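# Four arms stack four empty cartons in the table's middle

## Task

Build a stack of the four empty cartons at the middle of the table: a bottom layer of two cartons lying next to each other, and a top layer of two cartons placed crosswise over them. The cartons must not be crushed.

## Robot and tools

Robots: four identical i2rt Big YAM arms named arm1, arm2, arm3 and arm4. Each has six revolute joints, a two-finger gripper and a wrist camera. Fixed room cameras are cam_a, cam_b, cam_near_a and cam_near_b; wrist cameras are arm1_cam_wrist to arm4_cam_wrist. Reach is about 1.0 m from the joint1 axis.

Frame: every pose is in one shared scene frame, origin on the floor, +z up, metres. Arm feet (base_link, each facing its own +x): arm1 at (+0.616, -0.593, +0.915), arm2 at (+0.630, +0.561, +0.990), arm3 at (-0.613, +0.528, +0.902), arm4 at (-0.533, -0.636, +0.954). So arm1 and arm2 stand on the +x side, arm3 and arm4 on the -x side. The point called hand sits between the finger pads, roughly 1 cm short of the fingertips; the fingers point along the hand's +z and open along its y. hand_target is where the hand would be at the joint targets currently held.

Tool move: one action for any subset of arms. Its keys are arm1, arm2, arm3, arm4 and cameras. Each arm key holds an object for that arm only; an arm not named keeps its old command. Inside an arm's object:
- joints: absolute targets by name. joint1_rad -2.879 to 2.879 (base yaw, positive counter-clockwise from above, 0 = along the foot's +x); joint2_rad 0 to 3.141 (shoulder, 0 = upper arm pointing back, growing lifts it up and forward); joint3_rad 0 to 3.019 (elbow, 0 = folded); joint4_rad -1.692 to 1.57 (hand pitch, positive tips fingers up); joint5_rad -1.57 to 1.57 (sideways swing, positive to the arm's right); joint6_rad -2.094 to 2.094 (roll, positive clockwise seen from behind); gripper_m 0 to 0.093 (fingertip gap in metres). Done tolerances are ±0.045, ±0.14, ±0.09, ±0.055, ±0.03, ±0.035 rad and ±0.003 m.
- min_time_s: 0.1 to 8 s, the shortest duration for that arm's joint motions; it slows nothing else.
- target: a list of seven numbers [x, y, z, qw, qx, qy, qz], an absolute hand pose in the scene frame (metres, unit quaternion wxyz), same format as the printed hand line. The hand travels in a straight line from its hand_target toward it. With target, joints may only contain gripper_m.
- speed: 0.002 to 0.5 m/s top path speed (default 0.25), only allowed with target; rotation is capped at twice that value in rad/s.
All hand paths in one call finish together, paced by the slowest. A path runs 0.5 to 10 s and is cut short if it would need more. Each control step clips the commanded pose to within 100 mm and 20 degrees of the measured one; expect a centimetre or more of error, overshoot of speed near full stretch, and no avoidance of obstacles or other arms. cameras: list of names, ["all"], or [] (none); omitted means none after an action, all for an empty call. An empty move returns full state, images and the scene number.

Tool wait: seconds from 0 to 10, optional cameras; nothing new is commanded. zoom_image: camera plus region [x0, y0, x1, y1] in that camera's pixels, at most 504 by 504, only for cameras in the latest images. read_manual returns URDF licence text only. finished_scene takes the scene number and ends it for good; call nothing after it in the same reply.

Results: per robot, joint_positions, Joint velocities (rad/s, gripper m/s; 'within noise' when still), joint torques (N m, positive toward larger angle; joints 3 and 4 wrap at ±28), hand and hand_target, joint_status and hand_status. The move line gives each moved arm 'done' or its worst status, e.g. 'arm2 time_out'. Arms not named appear under 'as last shown' with 'not commanded'. 'off_target': stopped short and may still push. 'time_out': the arm keeps a nearby target and keeps pushing; send the joint its reported position to relax it. 'joint command not followed' or 'pose unreachable': a self/arm-clearance check withheld the targets, listed as 'not_followed'; the robot may keep trying them. on_its_own lists uncommanded behaviour, with 'held at' giving targets. 'pictures' gives image order; images can lag the state slightly.

Gripper: on a rigid part under full force the reading is up to 0.005 m below the part's width (some read up to 0.002 wider); empty and closed reads 0.000 to 0.003; in air it reads up to 0.003 wide. Just under first-contact width the grip is gentle; about 0.005 m below it the grip is at full force (roughly 50-64 N per pad). Cartons are soft, so a small target crushes them: close only slightly below contact width. Open well above the reading to release.

Avoid: arms pressing or hitting each other (fingers, gripper housings and wrist cameras can still collide; closing on another arm's fingers counts as a press); ramming the table; dropping cartons from height or releasing them while moving; pushing anything out of the work area. Arms do not stop on contact and keep pushing, which heats motors; at 85 °C a MOTOR HOT line appears, and at 100 °C the arm goes limp for 30-60 s or more ('limit_stop_at_motor_heat'; resend targets afterwards). Loose objects may get brief random pushes. A refused call or a stop cancels later move, wait and finished_scene calls in the same reply; an invalid call does not. Camera calibrations are approximate (room cameras off by millimetres to a few degrees; wrist camera poses depend on joint readings).

Each tool is called after "Emit:" by a JSON object that holds its "method" and its "body", one argument or row to a line.

## Session

Emit:
{"method": "move", "body": {

}}

Scene clock: 0.00 s.
Joint torques (N m): no reading
Heat: arm1: hottest joint1_rad 40 °C; arm2: hottest joint6_rad 40 °C; arm3: hottest joint1_rad 38 °C; arm4: hottest joint1_rad 44 °C.
Joint velocities: within noise
arm1.joint_positions: joint1_rad=+0.179 joint2_rad=+0.617 joint3_rad=+1.406 joint4_rad=-1.417 joint5_rad=+0.111 joint6_rad=+0.340 gripper_m=+0.09396
arm1.joint_status: not commanded
arm1.hand: x=+0.4488 y=-0.4458 z=+1.4458 quat_wxyz=(-0.114, +0.775, -0.438, -0.441) (m; scene frame)
arm1.hand_target: x=+0.4505 y=-0.4470 z=+1.4581 quat_wxyz=(-0.116, +0.769, -0.435, -0.454) (m; scene frame)
arm1.hand_status: not commanded
arm2.joint_positions: joint1_rad=+0.227 joint2_rad=+0.633 joint3_rad=+1.333 joint4_rad=-1.225 joint5_rad=+0.246 joint6_rad=-0.317 gripper_m=+0.09396
arm2.joint_status: not commanded
arm2.hand: x=+0.4552 y=+0.3696 z=+1.5254 quat_wxyz=(-0.061, -0.719, -0.473, +0.506) (m; scene frame)
arm2.hand_target: x=+0.4565 y=+0.3716 z=+1.5387 quat_wxyz=(-0.066, -0.714, -0.467, +0.518) (m; scene frame)
arm2.hand_status: not commanded
arm3.joint_positions: joint1_rad=+0.178 joint2_rad=+0.626 joint3_rad=+1.315 joint4_rad=-1.505 joint5_rad=+0.218 joint6_rad=+0.357 gripper_m=+0.09396
arm3.joint_status: not commanded
arm3.hand: x=-0.4782 y=+0.3534 z=+1.3744 quat_wxyz=(-0.342, -0.512, -0.770, +0.165) (m; scene frame)
arm3.hand_target: x=-0.4791 y=+0.3541 z=+1.3875 quat_wxyz=(-0.356, -0.511, -0.765, +0.167) (m; scene frame)
arm3.hand_status: not commanded
arm4.joint_positions: joint1_rad=-0.391 joint2_rad=+0.618 joint3_rad=+1.439 joint4_rad=-1.280 joint5_rad=-0.275 joint6_rad=+0.302 gripper_m=+0.09396
arm4.joint_status: not commanded
arm4.hand: x=-0.3703 y=-0.4693 z=+1.5318 quat_wxyz=(-0.420, +0.196, -0.821, -0.333) (m; scene frame)
arm4.hand_target: x=-0.3731 y=-0.4712 z=+1.5415 quat_wxyz=(-0.429, +0.196, -0.815, -0.337) (m; scene frame)
arm4.hand_status: not commanded
pictures: arm1_cam_wrist, arm2_cam_wrist, arm3_cam_wrist, arm4_cam_wrist, cam_a, cam_b, cam_near_a, cam_near_b

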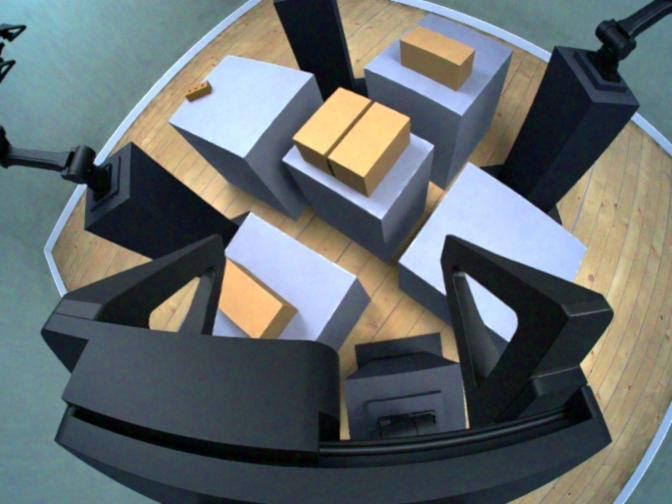

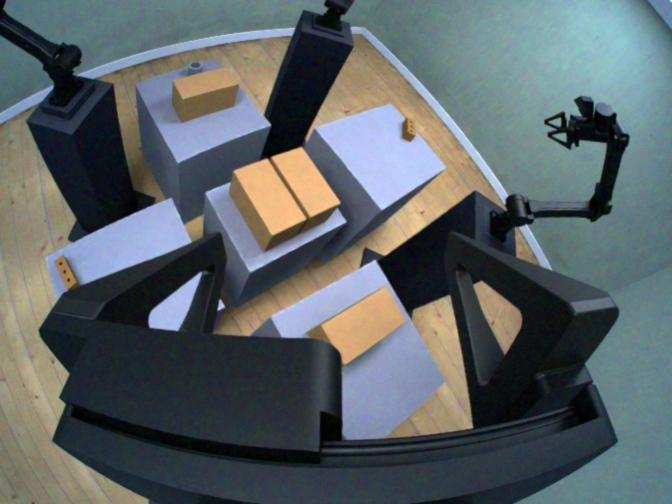

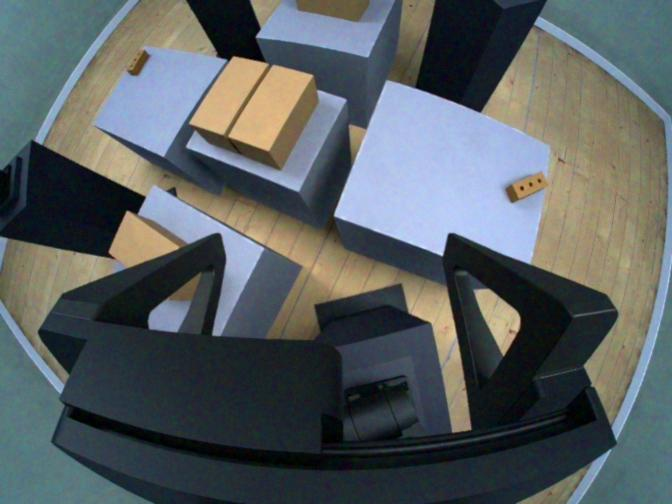

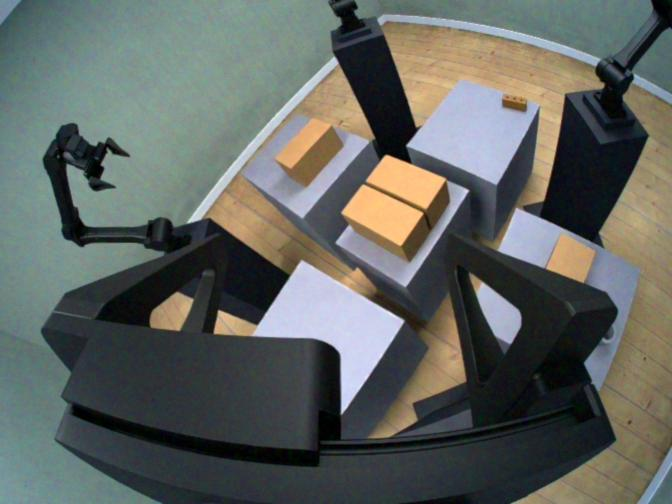

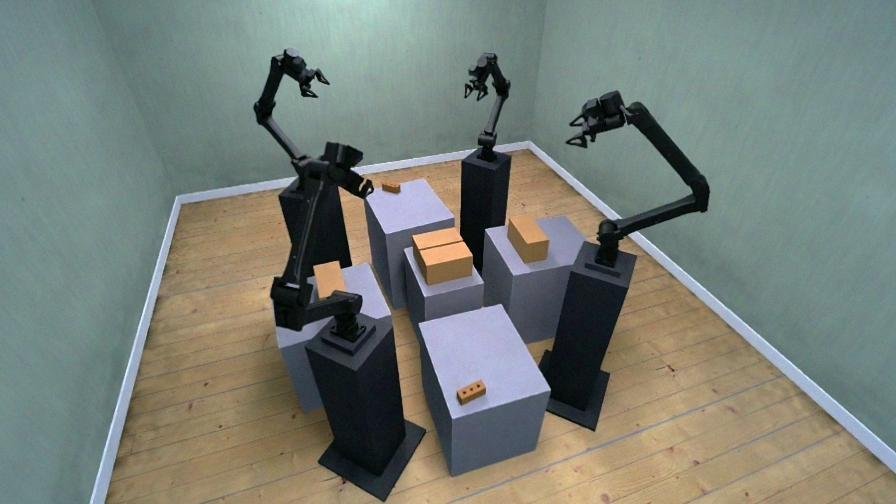

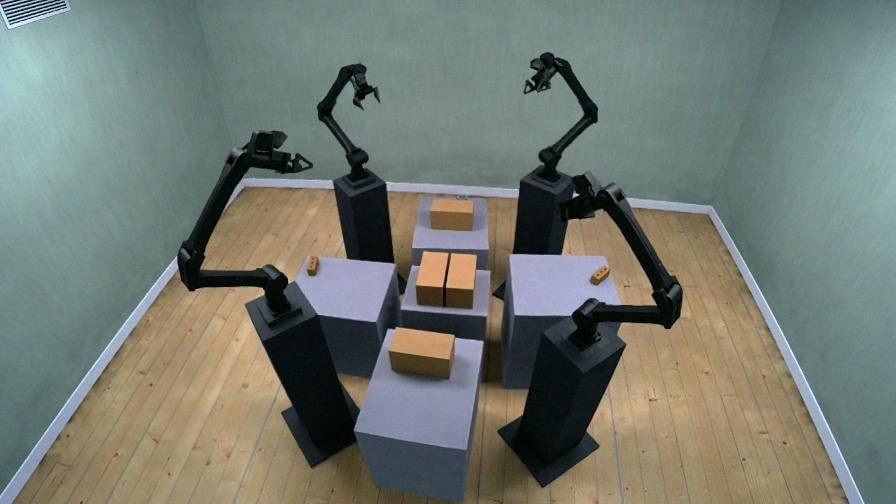

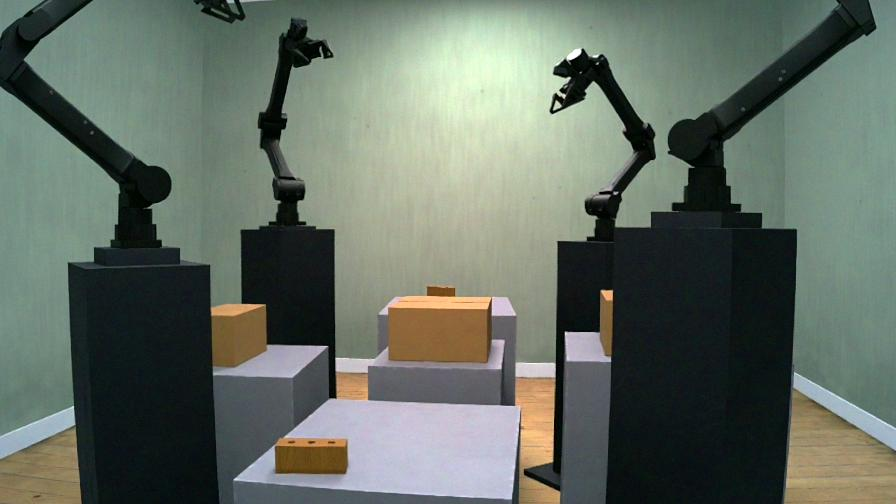

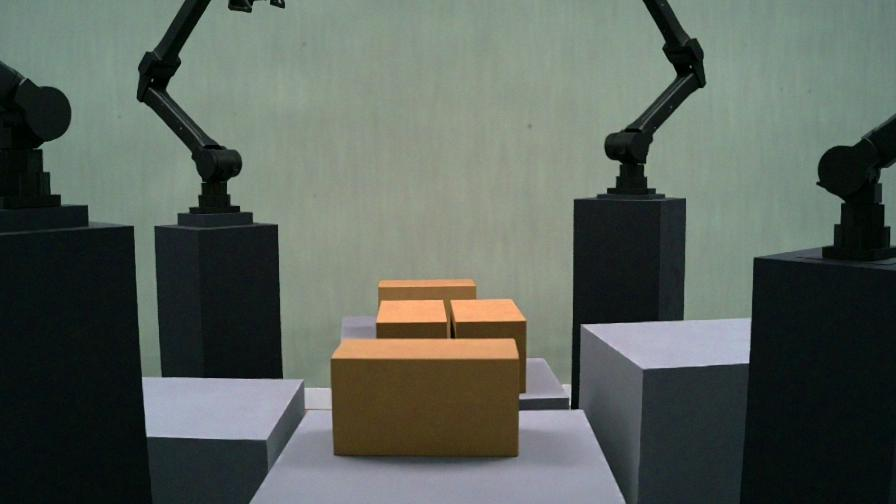

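Emit:
{"method": "zoom_image", "body": {
  "camera": "cam_b",
  "region": [340, 180, 540, 400]
}}

Emit:
{"method": "zoom_image", "body": {
  "camera": "cam_a",
  "region": [260, 160, 600, 350]
}}

Emit:
{"method": "zoom_image", "body": {
  "camera": "cam_near_b",
  "region": [240, 220, 640, 504]
}}

Emit:
{"method": "zoom_image", "body": {
  "camera": "cam_near_a",
  "region": [200, 250, 640, 504]
}}

Emit:
{"method": "zoom_image", "body": {
  "camera": "arm4_cam_wrist",
  "region": [220, 80, 660, 400]
}}

Emit:
{"method": "zoom_image", "body": {
  "camera": "arm2_cam_wrist",
  "region": [20, 40, 460, 420]
}}

Emit:
{"method": "zoom_image", "body": {
  "camera": "arm1_cam_wrist",
  "region": [150, 10, 600, 370]
}}

Scaled by 2.291 from the camera's 896x504 image, which has a finer 1280x720 frame.

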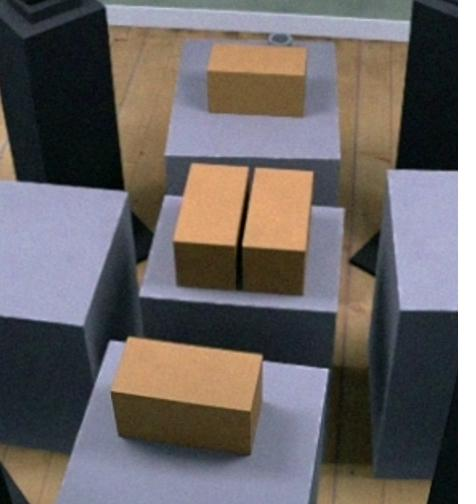

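Scaled by 1.482 from the camera's 896x504 image, which has a finer 1280x720 frame.

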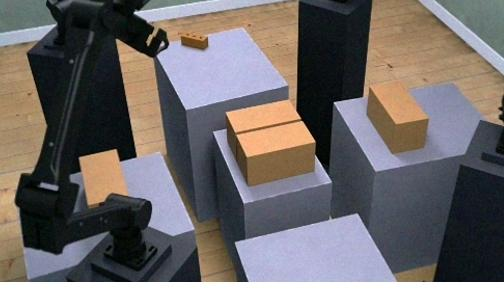

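Scaled by 1.260 from the camera's 896x504 image, which has a finer 1280x720 frame.

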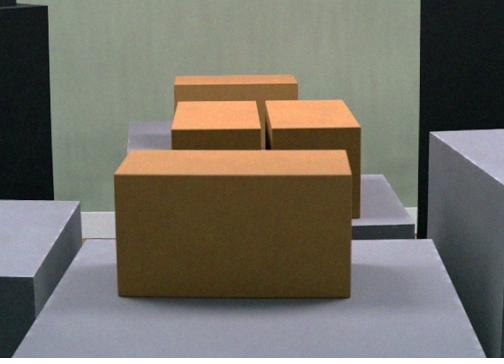

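Scaled by 1.145 from the camera's 896x504 image, which has a finer 1280x720 frame.

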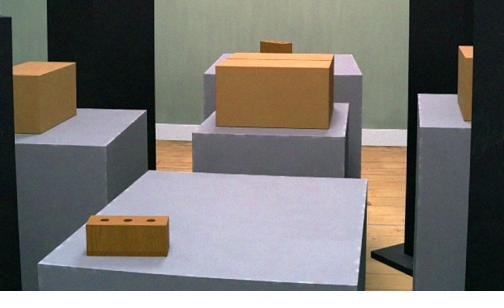

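Scaled by 1.145 from the camera's 672x504 image, which has a finer 960x720 frame.

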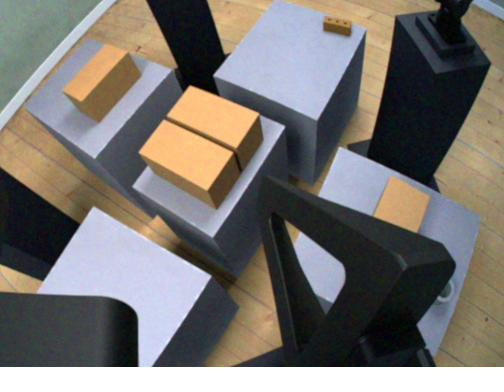

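Scaled by 1.145 from the camera's 672x504 image, which has a finer 960x720 frame.

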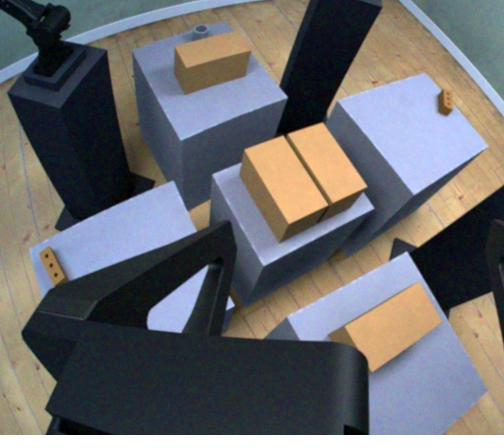

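Scaled by 1.120 from the camera's 672x504 image, which has a finer 960x720 frame.

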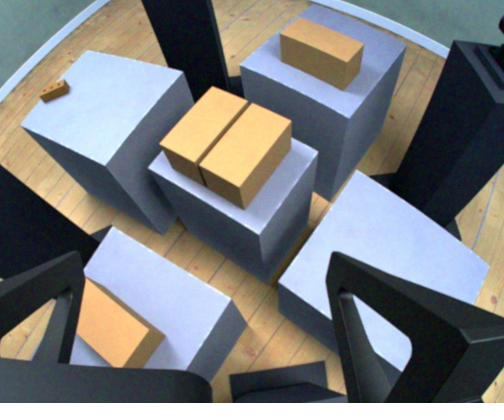

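Emit:
{"method": "zoom_image", "body": {
  "camera": "cam_b",
  "region": [350, 310, 510, 400]
}}

Emit:
{"method": "zoom_image", "body": {
  "camera": "cam_b",
  "region": [390, 230, 510, 330]
}}

Emit:
{"method": "zoom_image", "body": {
  "camera": "cam_near_b",
  "region": [320, 270, 580, 470]
}}

Emit:
{"method": "zoom_image", "body": {
  "camera": "cam_a",
  "region": [390, 200, 580, 300]
}}

Scaled by 3.150 from the camera's 896x504 image, which has a finer 1280x720 frame.

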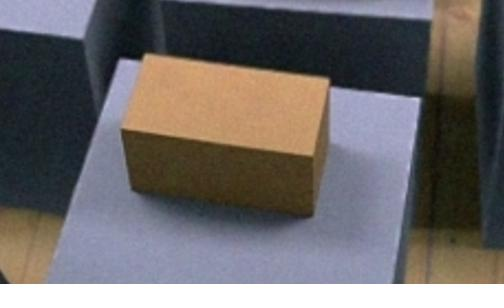

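Scaled by 4.200 from the camera's 896x504 image, which has a finer 1280x720 frame.

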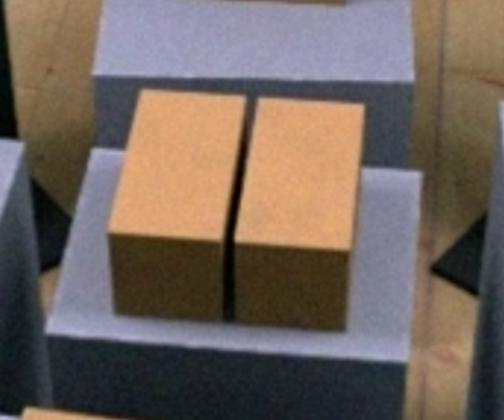

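Scaled by 1.938 from the camera's 896x504 image, which has a finer 1280x720 frame.

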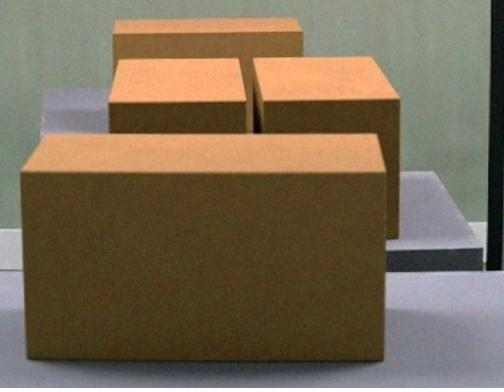

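Scaled by 2.653 from the camera's 896x504 image, which has a finer 1280x720 frame.

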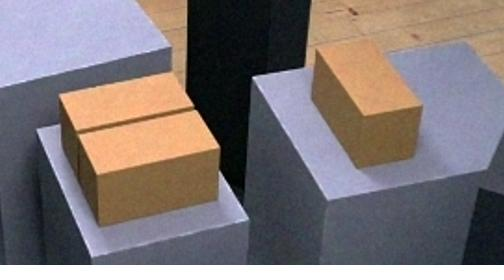

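Emit:
{"method": "move", "body": {
  "arm2": {"joints":{"joint1_rad":-0.76,"joint2_rad":2.13,"joint3_rad":0.335,"joint4_rad":1.19,"joint5_rad":0,"joint6_rad":0,"gripper_m":0.06},"min_time_s":4},
  "arm3": {"joints":{"joint1_rad":0.904,"joint2_rad":1.737,"joint3_rad":0.278,"joint4_rad":0.859,"joint5_rad":0,"joint6_rad":0,"gripper_m":0.06},"min_time_s":4},
  "cameras": ["arm2_cam_wrist","arm3_cam_wrist","cam_b","cam_near_b"]
}}

Scene clock: 24.47 s.
Joint torques (N m): arm1=[-0.15 1.85 8.14 1.74 0.09 0.08] | arm2=[0.62 -8.06 -0.51 3.23 -0.14 0.08] | arm3=[1.32 -8 2.19 2.29 -0.08 0.01] | arm4=[0.15 2.2 10.04 1.8 0.04 -0.21]
Heat: arm1: hottest joint1_rad 39 °C; arm2: hottest joint6_rad 39 °C; arm3: hottest joint1_rad 37 °C; arm4: hottest joint1_rad 43 °C.
move: arm2 done; arm3 done
Joint velocities: within noise
arm1, arm4: as last shown
arm2.joint_positions: joint1_rad=-0.751 joint2_rad=+2.120 joint3_rad=+0.340 joint4_rad=+1.168 joint5_rad=+0.004 joint6_rad=-0.010 gripper_m=+0.06009
arm2.joint_status: all done
arm2.hand: x=+0.2276 y=+0.5592 z=+0.8954 quat_wxyz=(+0.002, -0.885, -0.007, +0.465) (m; scene frame)
arm2.hand_target: x=+0.2296 y=+0.5618 z=+0.8952 quat_wxyz=(+0.000, -0.884, +0.000, +0.468) (m; scene frame)
arm2.hand_status: not commanded
arm3.joint_positions: joint1_rad=+0.890 joint2_rad=+1.729 joint3_rad=+0.279 joint4_rad=+0.842 joint5_rad=+0.003 joint6_rad=+0.008 gripper_m=+0.06009
arm3.joint_status: all done
arm3.hand: x=-0.2152 y=+0.5211 z=+0.8757 quat_wxyz=(-0.464, -0.012, -0.886, +0.001) (m; scene frame)
arm3.hand_target: x=-0.2143 y=+0.5272 z=+0.8761 quat_wxyz=(-0.468, -0.001, -0.884, -0.002) (m; scene frame)
arm3.hand_status: not commanded
pictures: arm2_cam_wrist, arm3_cam_wrist, cam_b, cam_near_b
camera_calibration:
arm2_cam_wrist: T_world_to_cam=[[-0.0123874, 0.999888, 0.00843917, -0.563297], [0.93733, 0.0145507, -0.34814, 0.0952792], [-0.348223, 0.00359775, -0.937405, 1.04178], [0, 0, 0, 1]] pos_world=[0.266486, 0.558099, 1.01449]
arm3_cam_wrist: T_world_to_cam=[[-0.0186365, -0.999818, -0.00413399, 0.520148], [-0.936328, 0.0189028, -0.350618, 0.100001], [0.350633, -0.00266353, -0.936509, 1.01976], [0, 0, 0, 1]] pos_world=[-0.254233, 0.520879, 0.992228]

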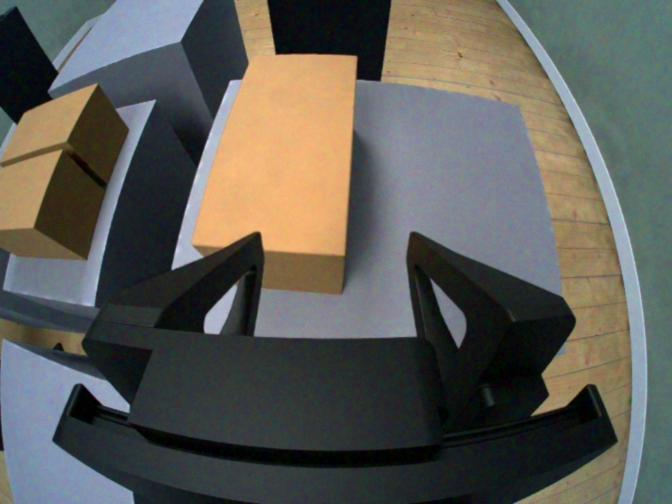

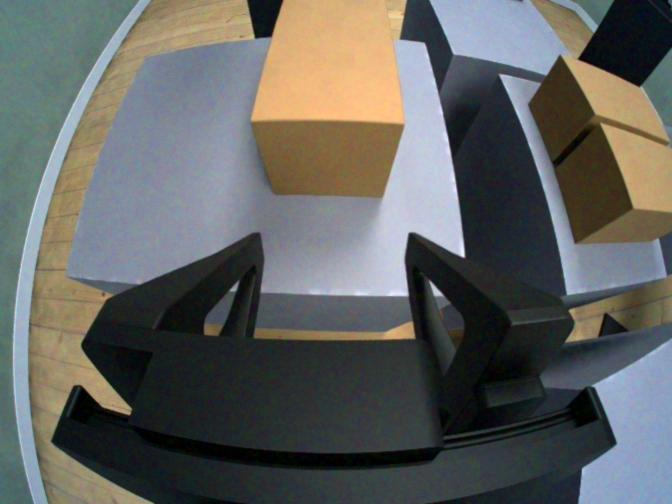

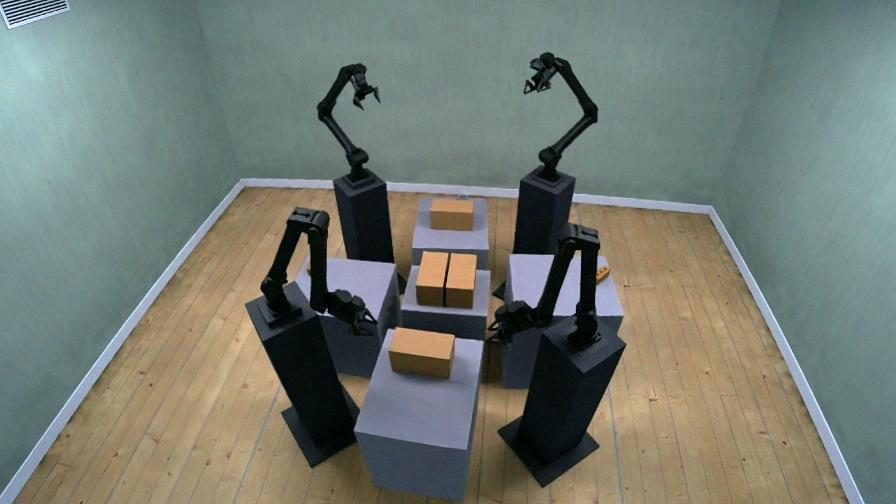

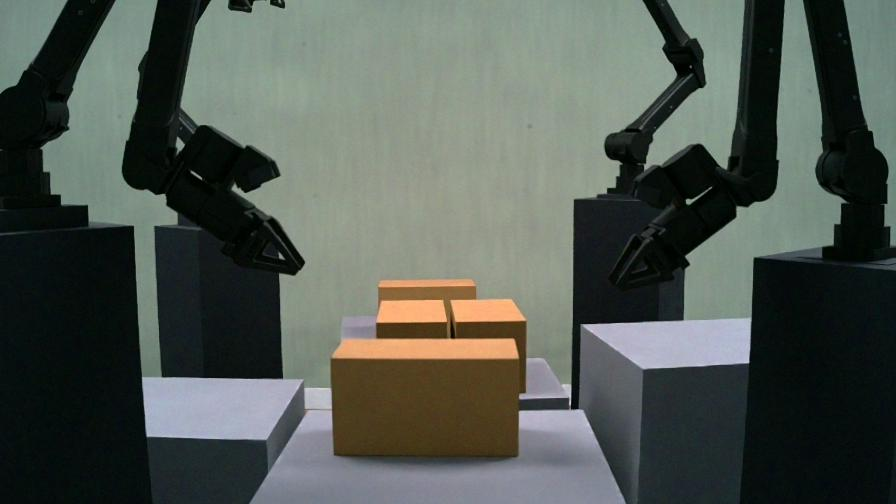

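Emit:
{"method": "move", "body": {
  "arm2": {"target":[0.235,0.505,0.705,0.014,-0.884,0.0265,0.468],"speed":0.1},
  "arm3": {"target":[-0.115,0.528,0.705,-0.468,-0.0265,-0.884,0.014],"speed":0.1},
  "cameras": ["arm2_cam_wrist","arm3_cam_wrist","cam_b","cam_near_b"]
}}

Scene clock: 31.17 s.
Joint torques (N m): arm1=[-0.21 1.9 8.14 1.73 0.09 0.09] | arm2=[2.43 -9.58 -2.51 3.18 0.31 0.08] | arm3=[1.38 -13.22 0.35 2.22 0.27 0.2] | arm4=[-0.03 2.26 10.06 1.77 0.05 -0.21]
Heat: arm1: hottest joint1_rad 39 °C; arm2: hottest joint6_rad 39 °C; arm3: hottest joint1_rad 37 °C; arm4: hottest joint1_rad 43 °C.
move: arm2 done; arm3 done
Joint velocities: within noise
arm1, arm4: as last shown
arm2.joint_positions: joint1_rad=-0.514 joint2_rad=+2.834 joint3_rad=+0.699 joint4_rad=+1.489 joint5_rad=+0.254 joint6_rad=+0.172 gripper_m=+0.06009
arm2.joint_status: not commanded
arm2.hand: x=+0.2358 y=+0.5083 z=+0.7051 quat_wxyz=(+0.018, -0.887, +0.024, +0.460) (m; scene frame)
arm2.hand_target: x=+0.2350 y=+0.5050 z=+0.7050 quat_wxyz=(+0.014, -0.884, +0.026, +0.467) (m; scene frame)
arm2.hand_status: done (0.003 m and 1.1 deg from the pose sent, 0.198 m and 4.1 deg at the start)
arm3.joint_positions: joint1_rad=+0.915 joint2_rad=+2.444 joint3_rad=+0.709 joint4_rad=+1.122 joint5_rad=+0.068 joint6_rad=+0.037 gripper_m=+0.06009
arm3.joint_status: not commanded
arm3.hand: x=-0.1170 y=+0.5216 z=+0.7053 quat_wxyz=(-0.462, -0.028, -0.886, +0.018) (m; scene frame)
arm3.hand_target: x=-0.1152 y=+0.5281 z=+0.7050 quat_wxyz=(-0.467, -0.026, -0.883, +0.014) (m; scene frame)
arm3.hand_status: done (0.007 m and 0.9 deg from the pose sent, 0.198 m and 2.3 deg at the start)
pictures: arm2_cam_wrist, arm3_cam_wrist, cam_b, cam_near_b
camera_calibration:
arm2_cam_wrist: T_world_to_cam=[[0.0577397, 0.998285, 0.00967575, -0.527278], [0.939686, -0.0510724, -0.338205, 0.0478703], [-0.337131, 0.02862, -0.941023, 0.853646], [0, 0, 0, 1]] pos_world=[0.273252, 0.504387, 0.824592]
arm3_cam_wrist: T_world_to_cam=[[-0.0632187, -0.997956, 0.00938292, 0.506064], [-0.936204, 0.0560447, -0.34696, 0.110315], [0.345725, -0.0307187, -0.937833, 0.840879], [0, 0, 0, 1]] pos_world=[-0.155443, 0.524678, 0.82213]

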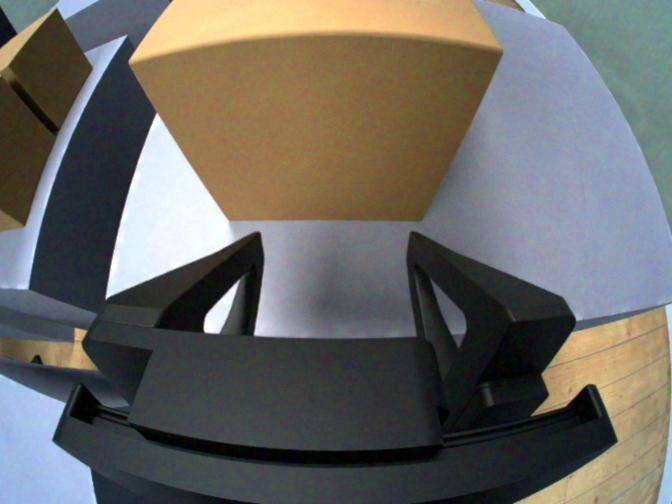

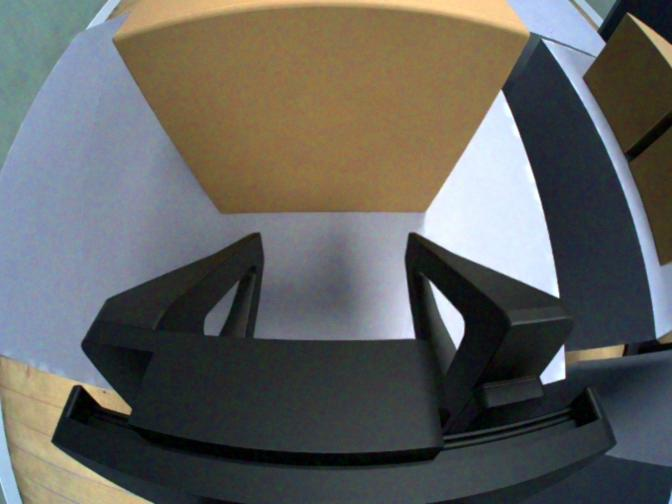

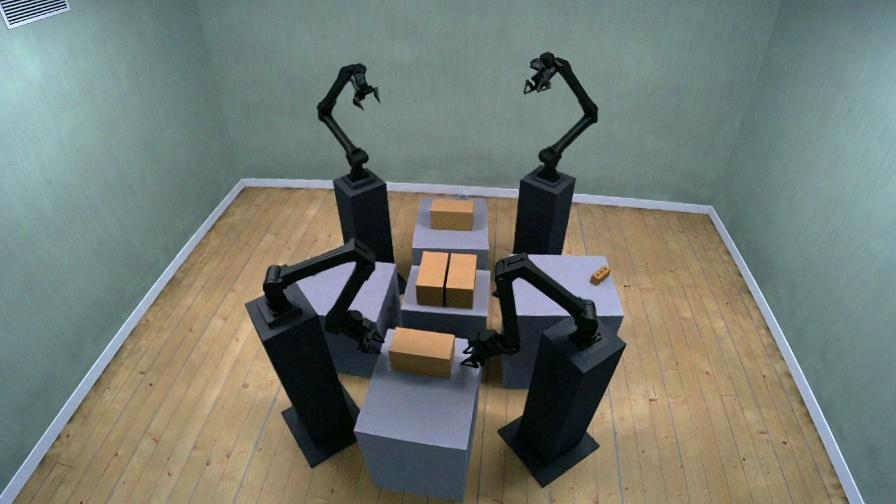

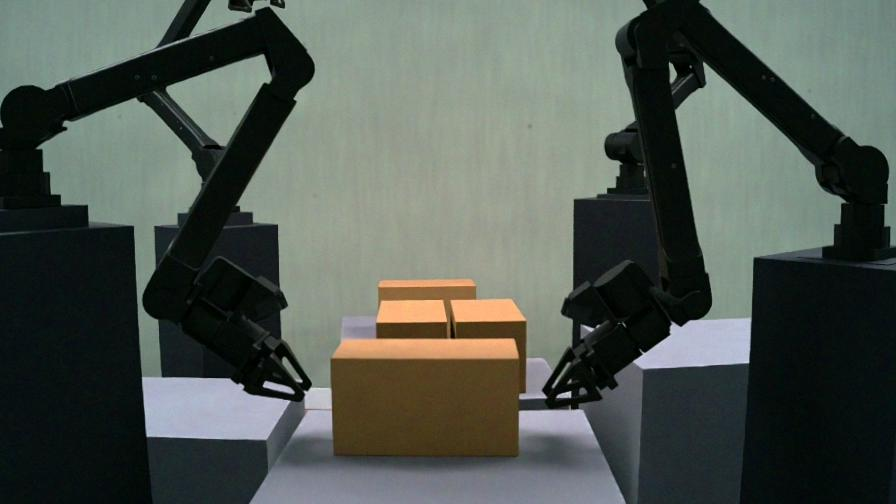

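Emit:
{"method": "move", "body": {
  "arm2": {"target":[0.212,0.501,0.705,0.014,-0.884,0.0265,0.468],"speed":0.06},
  "arm3": {"target":[-0.092,0.533,0.705,-0.468,-0.0265,-0.884,0.014],"speed":0.06},
  "cameras": ["arm2_cam_wrist","arm3_cam_wrist","cam_near_b"]
}}

Emit:
{"method": "zoom_image", "body": {
  "camera": "cam_near_b",
  "region": [280, 320, 570, 470]
}}

Scene clock: 33.13 s.
Joint torques (N m): arm1=[-0.15 1.85 8.14 1.73 0.09 0.08] | arm2=[1.08 -11.58 -2.13 1.46 0.11 0.01] | arm3=[1.38 -14.39 0.81 1.29 0.27 0.2] | arm4=[-0.09 2.37 10.04 1.74 0.04 -0.2]
Heat: arm1: hottest joint1_rad 39 °C; arm2: hottest joint6_rad 39 °C; arm3: hottest joint1_rad 37 °C; arm4: hottest joint1_rad 43 °C.
move: arm2 off_target; arm3 done
Joint velocities: within noise
arm1, arm4: as last shown
arm2.joint_positions: joint1_rad=-0.514 joint2_rad=+2.830 joint3_rad=+0.737 joint4_rad=+1.447 joint5_rad=+0.254 joint6_rad=+0.173 gripper_m=+0.06009
arm2.joint_status: not commanded
arm2.hand: x=+0.2227 y=+0.5051 z=+0.6983 quat_wxyz=(+0.019, -0.887, +0.024, +0.460) (m; scene frame)
arm2.hand_target: x=+0.2121 y=+0.5011 z=+0.7052 quat_wxyz=(+0.014, -0.883, +0.026, +0.468) (m; scene frame)
arm2.hand_status: off_target (0.013 m and 1.2 deg from the pose sent, 0.025 m and 1.1 deg at the start)
arm3.joint_positions: joint1_rad=+0.928 joint2_rad=+2.444 joint3_rad=+0.764 joint4_rad=+1.079 joint5_rad=+0.078 joint6_rad=+0.043 gripper_m=+0.06009
arm3.joint_status: not commanded
arm3.hand: x=-0.0944 y=+0.5264 z=+0.7051 quat_wxyz=(-0.468, -0.028, -0.883, +0.017) (m; scene frame)
arm3.hand_target: x=-0.0921 y=+0.5330 z=+0.7050 quat_wxyz=(-0.468, -0.026, -0.883, +0.014) (m; scene frame)
arm3.hand_status: done (0.007 m and 0.4 deg from the pose sent, 0.027 m and 0.9 deg at the start)
pictures: arm2_cam_wrist, arm3_cam_wrist, cam_near_b
camera_calibration:
arm2_cam_wrist: T_world_to_cam=[[0.0582712, 0.998253, 0.009717, -0.523418], [0.939718, -0.0515638, -0.338041, 0.0578214], [-0.33695, 0.0288293, -0.941081, 0.842818], [0, 0, 0, 1]] pos_world=[0.260152, 0.501187, 0.817792]
arm3_cam_wrist: T_world_to_cam=[[-0.0629572, -0.997978, 0.00871975, 0.512789], [-0.931774, 0.0556462, -0.358748, 0.14004], [0.357537, -0.0307106, -0.933394, 0.830895], [0, 0, 0, 1]] pos_world=[-0.134306, 0.529477, 0.82132]

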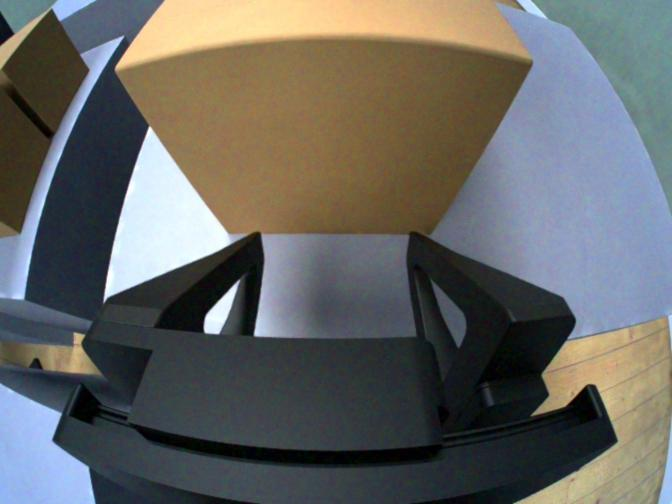

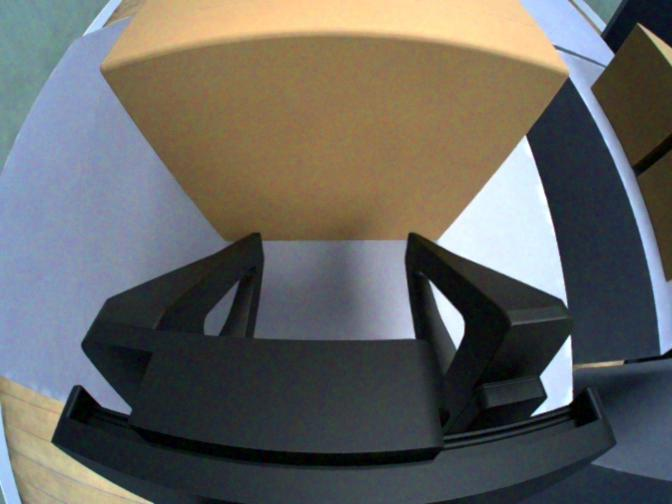

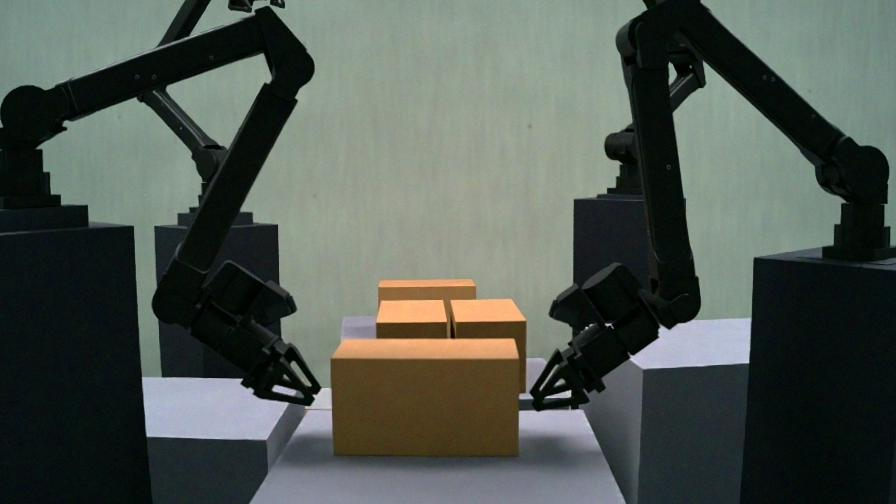

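Scaled by 1.738 from the camera's 896x504 image, which has a finer 1280x720 frame.

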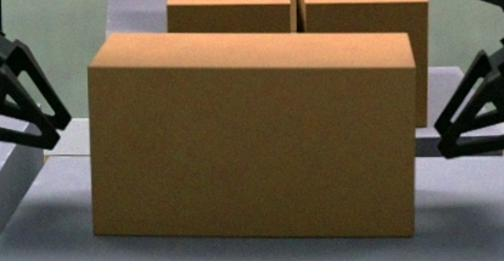

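Emit:
{"method": "move", "body": {
  "arm2": {"target":[0.202,0.501,0.708,0.014,-0.884,0.0265,0.468],"speed":0.05},
  "arm3": {"target":[-0.082,0.533,0.705,-0.468,-0.0265,-0.884,0.014],"speed":0.05},
  "cameras": ["cam_near_b"]
}}

Emit:
{"method": "zoom_image", "body": {
  "camera": "cam_near_b",
  "region": [280, 320, 570, 470]
}}

Scene clock: 35.73 s.
Joint torques (N m): arm1=[-0.15 1.9 8.14 1.73 0.09 0.08] | arm2=[0.5 -12.28 -2.09 1.69 -0.06 -0.03] | arm3=[1.38 -14.74 1.1 1.25 0.24 0.21] | arm4=[-0.03 2.2 10.1 1.76 0.05 -0.21]
Heat: arm1: hottest joint3_rad 40 °C; arm2: hottest joint6_rad 39 °C; arm3: hottest joint1_rad 37 °C; arm4: hottest joint1_rad 43 °C.
move: arm2 off_target; arm3 done
Joint velocities: within noise
arm1, arm4: as last shown
arm2.joint_positions: joint1_rad=-0.514 joint2_rad=+2.806 joint3_rad=+0.748 joint4_rad=+1.415 joint5_rad=+0.251 joint6_rad=+0.173 gripper_m=+0.06009
arm2.joint_status: not commanded
arm2.hand: x=+0.2125 y=+0.5020 z=+0.7015 quat_wxyz=(+0.017, -0.887, +0.024, +0.461) (m; scene frame)
arm2.hand_target: x=+0.2021 y=+0.5011 z=+0.7081 quat_wxyz=(+0.014, -0.883, +0.026, +0.468) (m; scene frame)
arm2.hand_status: off_target (0.012 m and 1.0 deg from the pose sent, 0.023 m and 1.2 deg at the start)
arm3.joint_positions: joint1_rad=+0.928 joint2_rad=+2.444 joint3_rad=+0.787 joint4_rad=+1.051 joint5_rad=+0.078 joint6_rad=+0.044 gripper_m=+0.06009
arm3.joint_status: not commanded
arm3.hand: x=-0.0862 y=+0.5266 z=+0.7034 quat_wxyz=(-0.466, -0.028, -0.884, +0.017) (m; scene frame)
arm3.hand_target: x=-0.0821 y=+0.5330 z=+0.7050 quat_wxyz=(-0.468, -0.026, -0.883, +0.014) (m; scene frame)
arm3.hand_status: done (0.008 m and 0.5 deg from the pose sent, 0.014 m and 0.4 deg at the start)
pictures: cam_near_b

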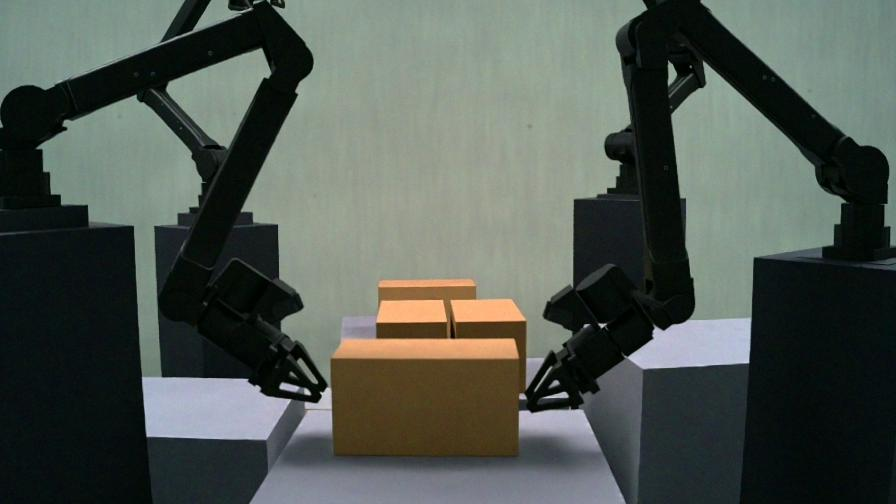

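Scaled by 1.738 from the camera's 896x504 image, which has a finer 1280x720 frame.

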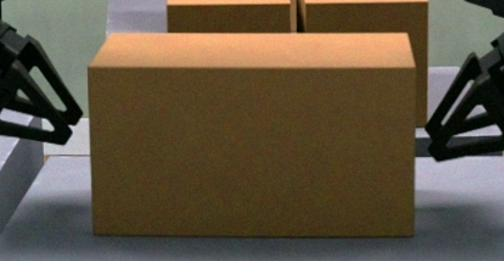

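Emit:
{"method": "move", "body": {
  "arm2": {"target":[0.188,0.501,0.708,0.014,-0.884,0.0265,0.468],"speed":0.05},
  "arm3": {"target":[-0.07,0.533,0.715,-0.468,-0.0265,-0.884,0.014],"speed":0.05},
  "cameras": ["cam_near_b","arm2_cam_wrist","arm3_cam_wrist"]
}}

Emit:
{"method": "zoom_image", "body": {
  "camera": "cam_near_b",
  "region": [280, 320, 570, 470]
}}

Scene clock: 37.70 s.
Joint torques (N m): arm1=[-0.21 1.85 8.13 1.73 0.09 0.09] | arm2=[0.21 -12.69 -1.72 1.55 -0.05 -0.08] | arm3=[1.2 -16.09 1.4 1.26 0.2 0.2] | arm4=[0.09 2.2 10.07 1.74 0.04 -0.21]
Heat: arm1: hottest joint3_rad 40 °C; arm2: hottest joint6_rad 39 °C; arm3: hottest joint1_rad 37 °C; arm4: hottest joint1_rad 43 °C.
move: arm2 off_target; arm3 off_target
Joint velocities: within noise
arm1, arm4: as last shown
arm2.joint_positions: joint1_rad=-0.519 joint2_rad=+2.789 joint3_rad=+0.772 joint4_rad=+1.374 joint5_rad=+0.242 joint6_rad=+0.173 gripper_m=+0.06009
arm2.joint_status: not commanded
arm2.hand: x=+0.1992 y=+0.4996 z=+0.7010 quat_wxyz=(+0.014, -0.887, +0.024, +0.461) (m; scene frame)
arm2.hand_target: x=+0.1881 y=+0.5010 z=+0.7081 quat_wxyz=(+0.014, -0.883, +0.026, +0.468) (m; scene frame)
arm2.hand_status: off_target (0.013 m and 0.9 deg from the pose sent, 0.025 m and 1.0 deg at the start)
arm3.joint_positions: joint1_rad=+0.928 joint2_rad=+2.424 joint3_rad=+0.802 joint4_rad=+1.003 joint5_rad=+0.078 joint6_rad=+0.044 gripper_m=+0.06009
arm3.joint_status: not commanded
arm3.hand: x=-0.0786 y=+0.5268 z=+0.7065 quat_wxyz=(-0.460, -0.028, -0.887, +0.018) (m; scene frame)
arm3.hand_target: x=-0.0702 y=+0.5331 z=+0.7150 quat_wxyz=(-0.468, -0.026, -0.883, +0.014) (m; scene frame)
arm3.hand_status: off_target (0.014 m and 1.1 deg from the pose sent, 0.021 m and 0.5 deg at the start)
pictures: arm2_cam_wrist, arm3_cam_wrist, cam_near_b
camera_calibration:
arm2_cam_wrist: T_world_to_cam=[[0.0541684, 0.99853, 0.00162236, -0.510217], [0.939285, -0.0504029, -0.339416, 0.0810219], [-0.338835, 0.0199095, -0.940635, 0.842057], [0, 0, 0, 1]] pos_world=[0.236854, 0.496786, 0.820396]
arm3_cam_wrist: T_world_to_cam=[[-0.0629212, -0.99797, 0.00988158, 0.513337], [-0.9379, 0.0557435, -0.342397, 0.14318], [0.341151, -0.030812, -0.939503, 0.829675], [0, 0, 0, 1]] pos_world=[-0.116457, 0.529877, 0.823434]

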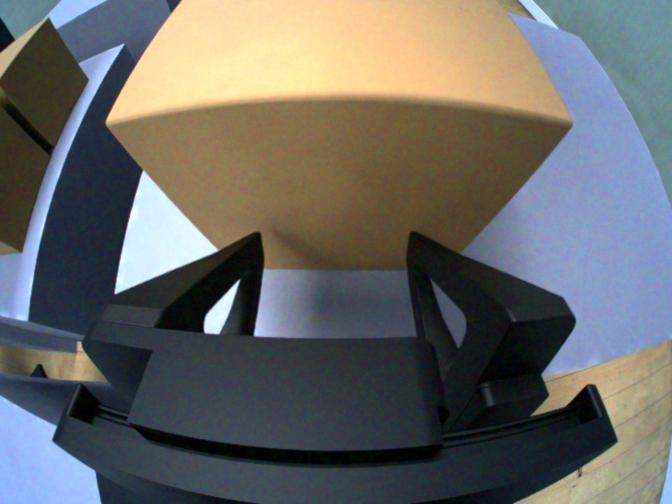

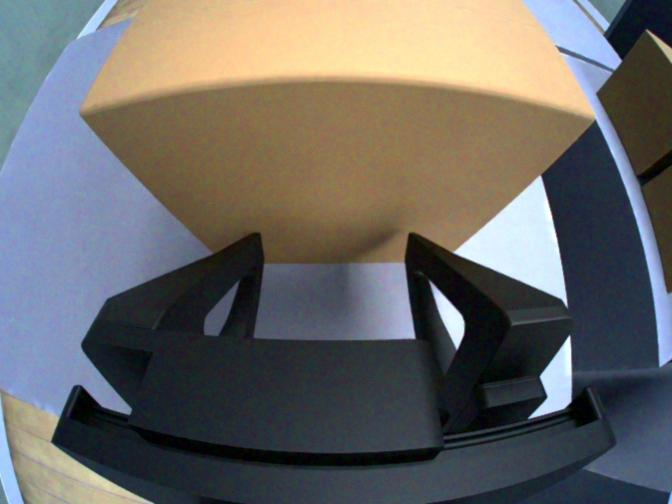

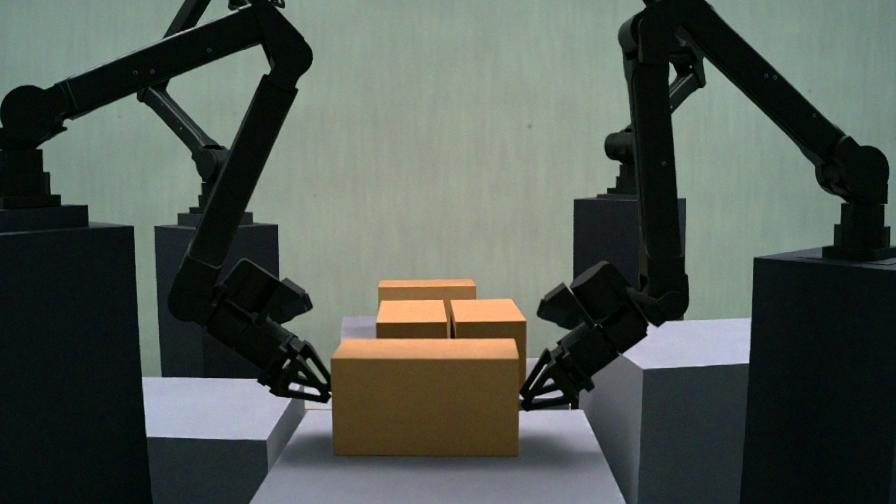

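Scaled by 1.738 from the camera's 896x504 image, which has a finer 1280x720 frame.

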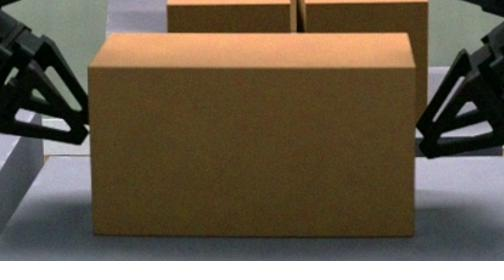

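Emit:
{"method": "move", "body": {
  "arm2": {"target":[0.175,0.501,0.708,0.014,-0.884,0.0265,0.468],"speed":0.05},
  "arm3": {"target":[-0.057,0.533,0.717,-0.468,-0.0265,-0.884,0.014],"speed":0.05},
  "cameras": ["cam_near_b","arm2_cam_wrist","arm3_cam_wrist"]
}}

Emit:
{"method": "zoom_image", "body": {
  "camera": "cam_near_b",
  "region": [280, 320, 570, 470]
}}

Scene clock: 39.47 s.
Joint torques (N m): arm1=[-0.09 1.9 8.13 1.73 0.09 0.08] | arm2=[-0.32 -12.98 -0.87 1.58 -0.07 -0.11] | arm3=[1.08 -16.5 2.29 1.35 0.17 0.19] | arm4=[0.09 2.37 10.06 1.76 0.05 -0.21]
Heat: arm1: hottest joint3_rad 40 °C; arm2: hottest joint6_rad 39 °C; arm3: hottest joint1_rad 37 °C; arm4: hottest joint1_rad 43 °C.
move: arm2 off_target; arm3 off_target
Joint velocities: within noise
arm1, arm4: as last shown
arm2.joint_positions: joint1_rad=-0.527 joint2_rad=+2.781 joint3_rad=+0.790 joint4_rad=+1.335 joint5_rad=+0.235 joint6_rad=+0.170 gripper_m=+0.06009
arm2.joint_status: not commanded
arm2.hand: x=+0.1924 y=+0.5000 z=+0.6971 quat_wxyz=(+0.015, -0.890, +0.024, +0.454) (m; scene frame)
arm2.hand_target: x=+0.1753 y=+0.5012 z=+0.7082 quat_wxyz=(+0.014, -0.883, +0.027, +0.468) (m; scene frame)
arm2.hand_status: off_target (0.021 m and 1.7 deg from the pose sent, 0.025 m and 0.9 deg at the start)
arm3.joint_positions: joint1_rad=+0.928 joint2_rad=+2.422 joint3_rad=+0.822 joint4_rad=+0.964 joint5_rad=+0.078 joint6_rad=+0.044 gripper_m=+0.06009
arm3.joint_status: not commanded
arm3.hand: x=-0.0732 y=+0.5269 z=+0.7034 quat_wxyz=(-0.452, -0.028, -0.891, +0.018) (m; scene frame)
arm3.hand_target: x=-0.0574 y=+0.5331 z=+0.7173 quat_wxyz=(-0.468, -0.027, -0.883, +0.014) (m; scene frame)
arm3.hand_status: off_target (0.022 m and 2.0 deg from the pose sent, 0.025 m and 1.1 deg at the start)
pictures: arm2_cam_wrist, arm3_cam_wrist, cam_near_b
camera_calibration:
arm2_cam_wrist: T_world_to_cam=[[0.0545505, 0.998506, 0.00330376, -0.511506], [0.943968, -0.0504919, -0.326151, 0.0759406], [-0.325497, 0.0209103, -0.945312, 0.83638], [0, 0, 0, 1]] pos_world=[0.228456, 0.497086, 0.817098]
arm3_cam_wrist: T_world_to_cam=[[-0.0627708, -0.997963, 0.0113708, 0.512819], [-0.943642, 0.0556367, -0.326257, 0.135487], [0.32496, -0.0312094, -0.945213, 0.827938], [0, 0, 0, 1]] pos_world=[-0.109006, 0.530076, 0.82095]

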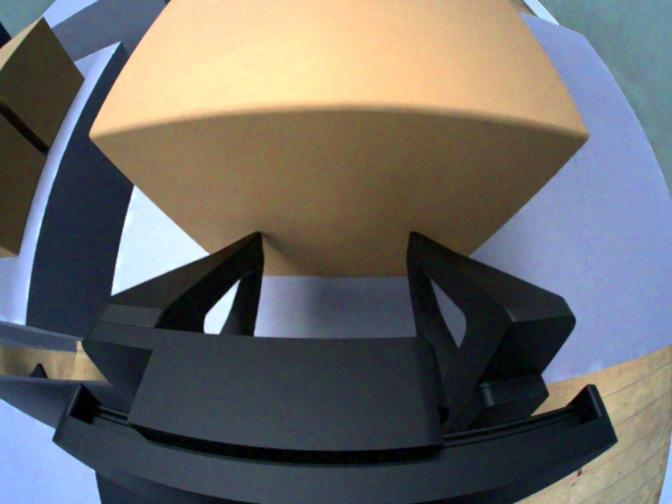

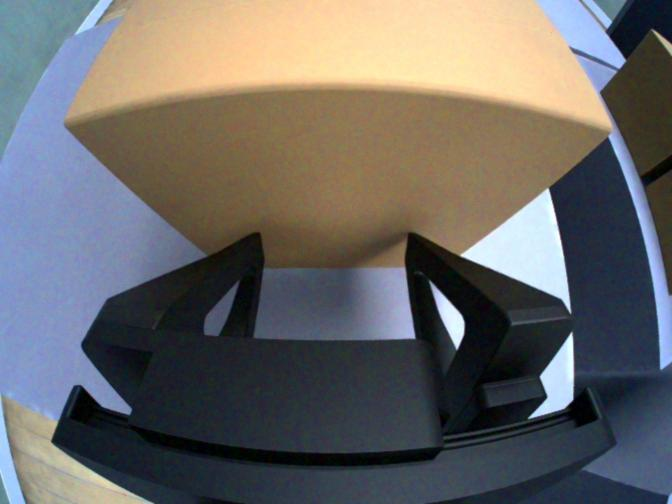

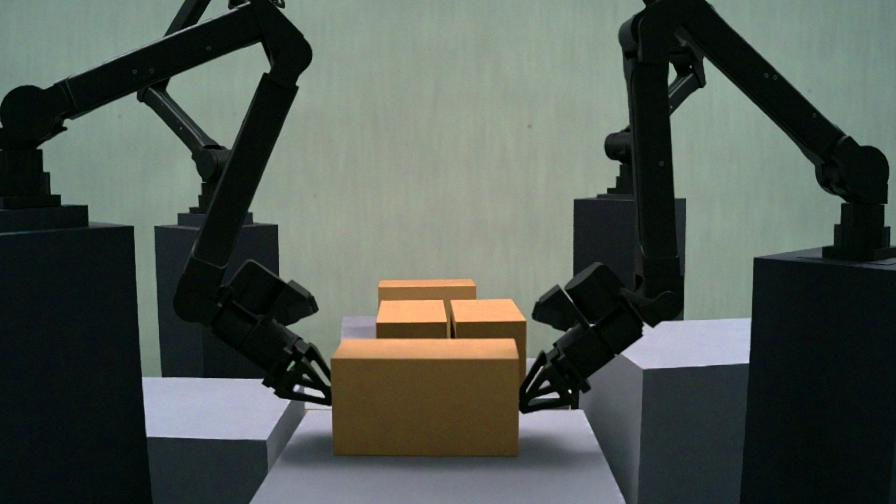

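Scaled by 1.738 from the camera's 896x504 image, which has a finer 1280x720 frame.

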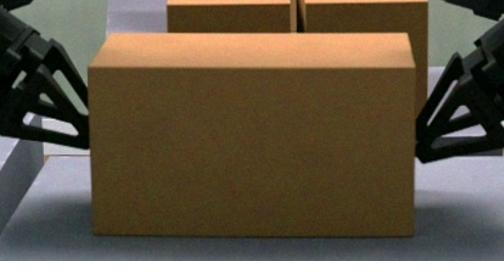

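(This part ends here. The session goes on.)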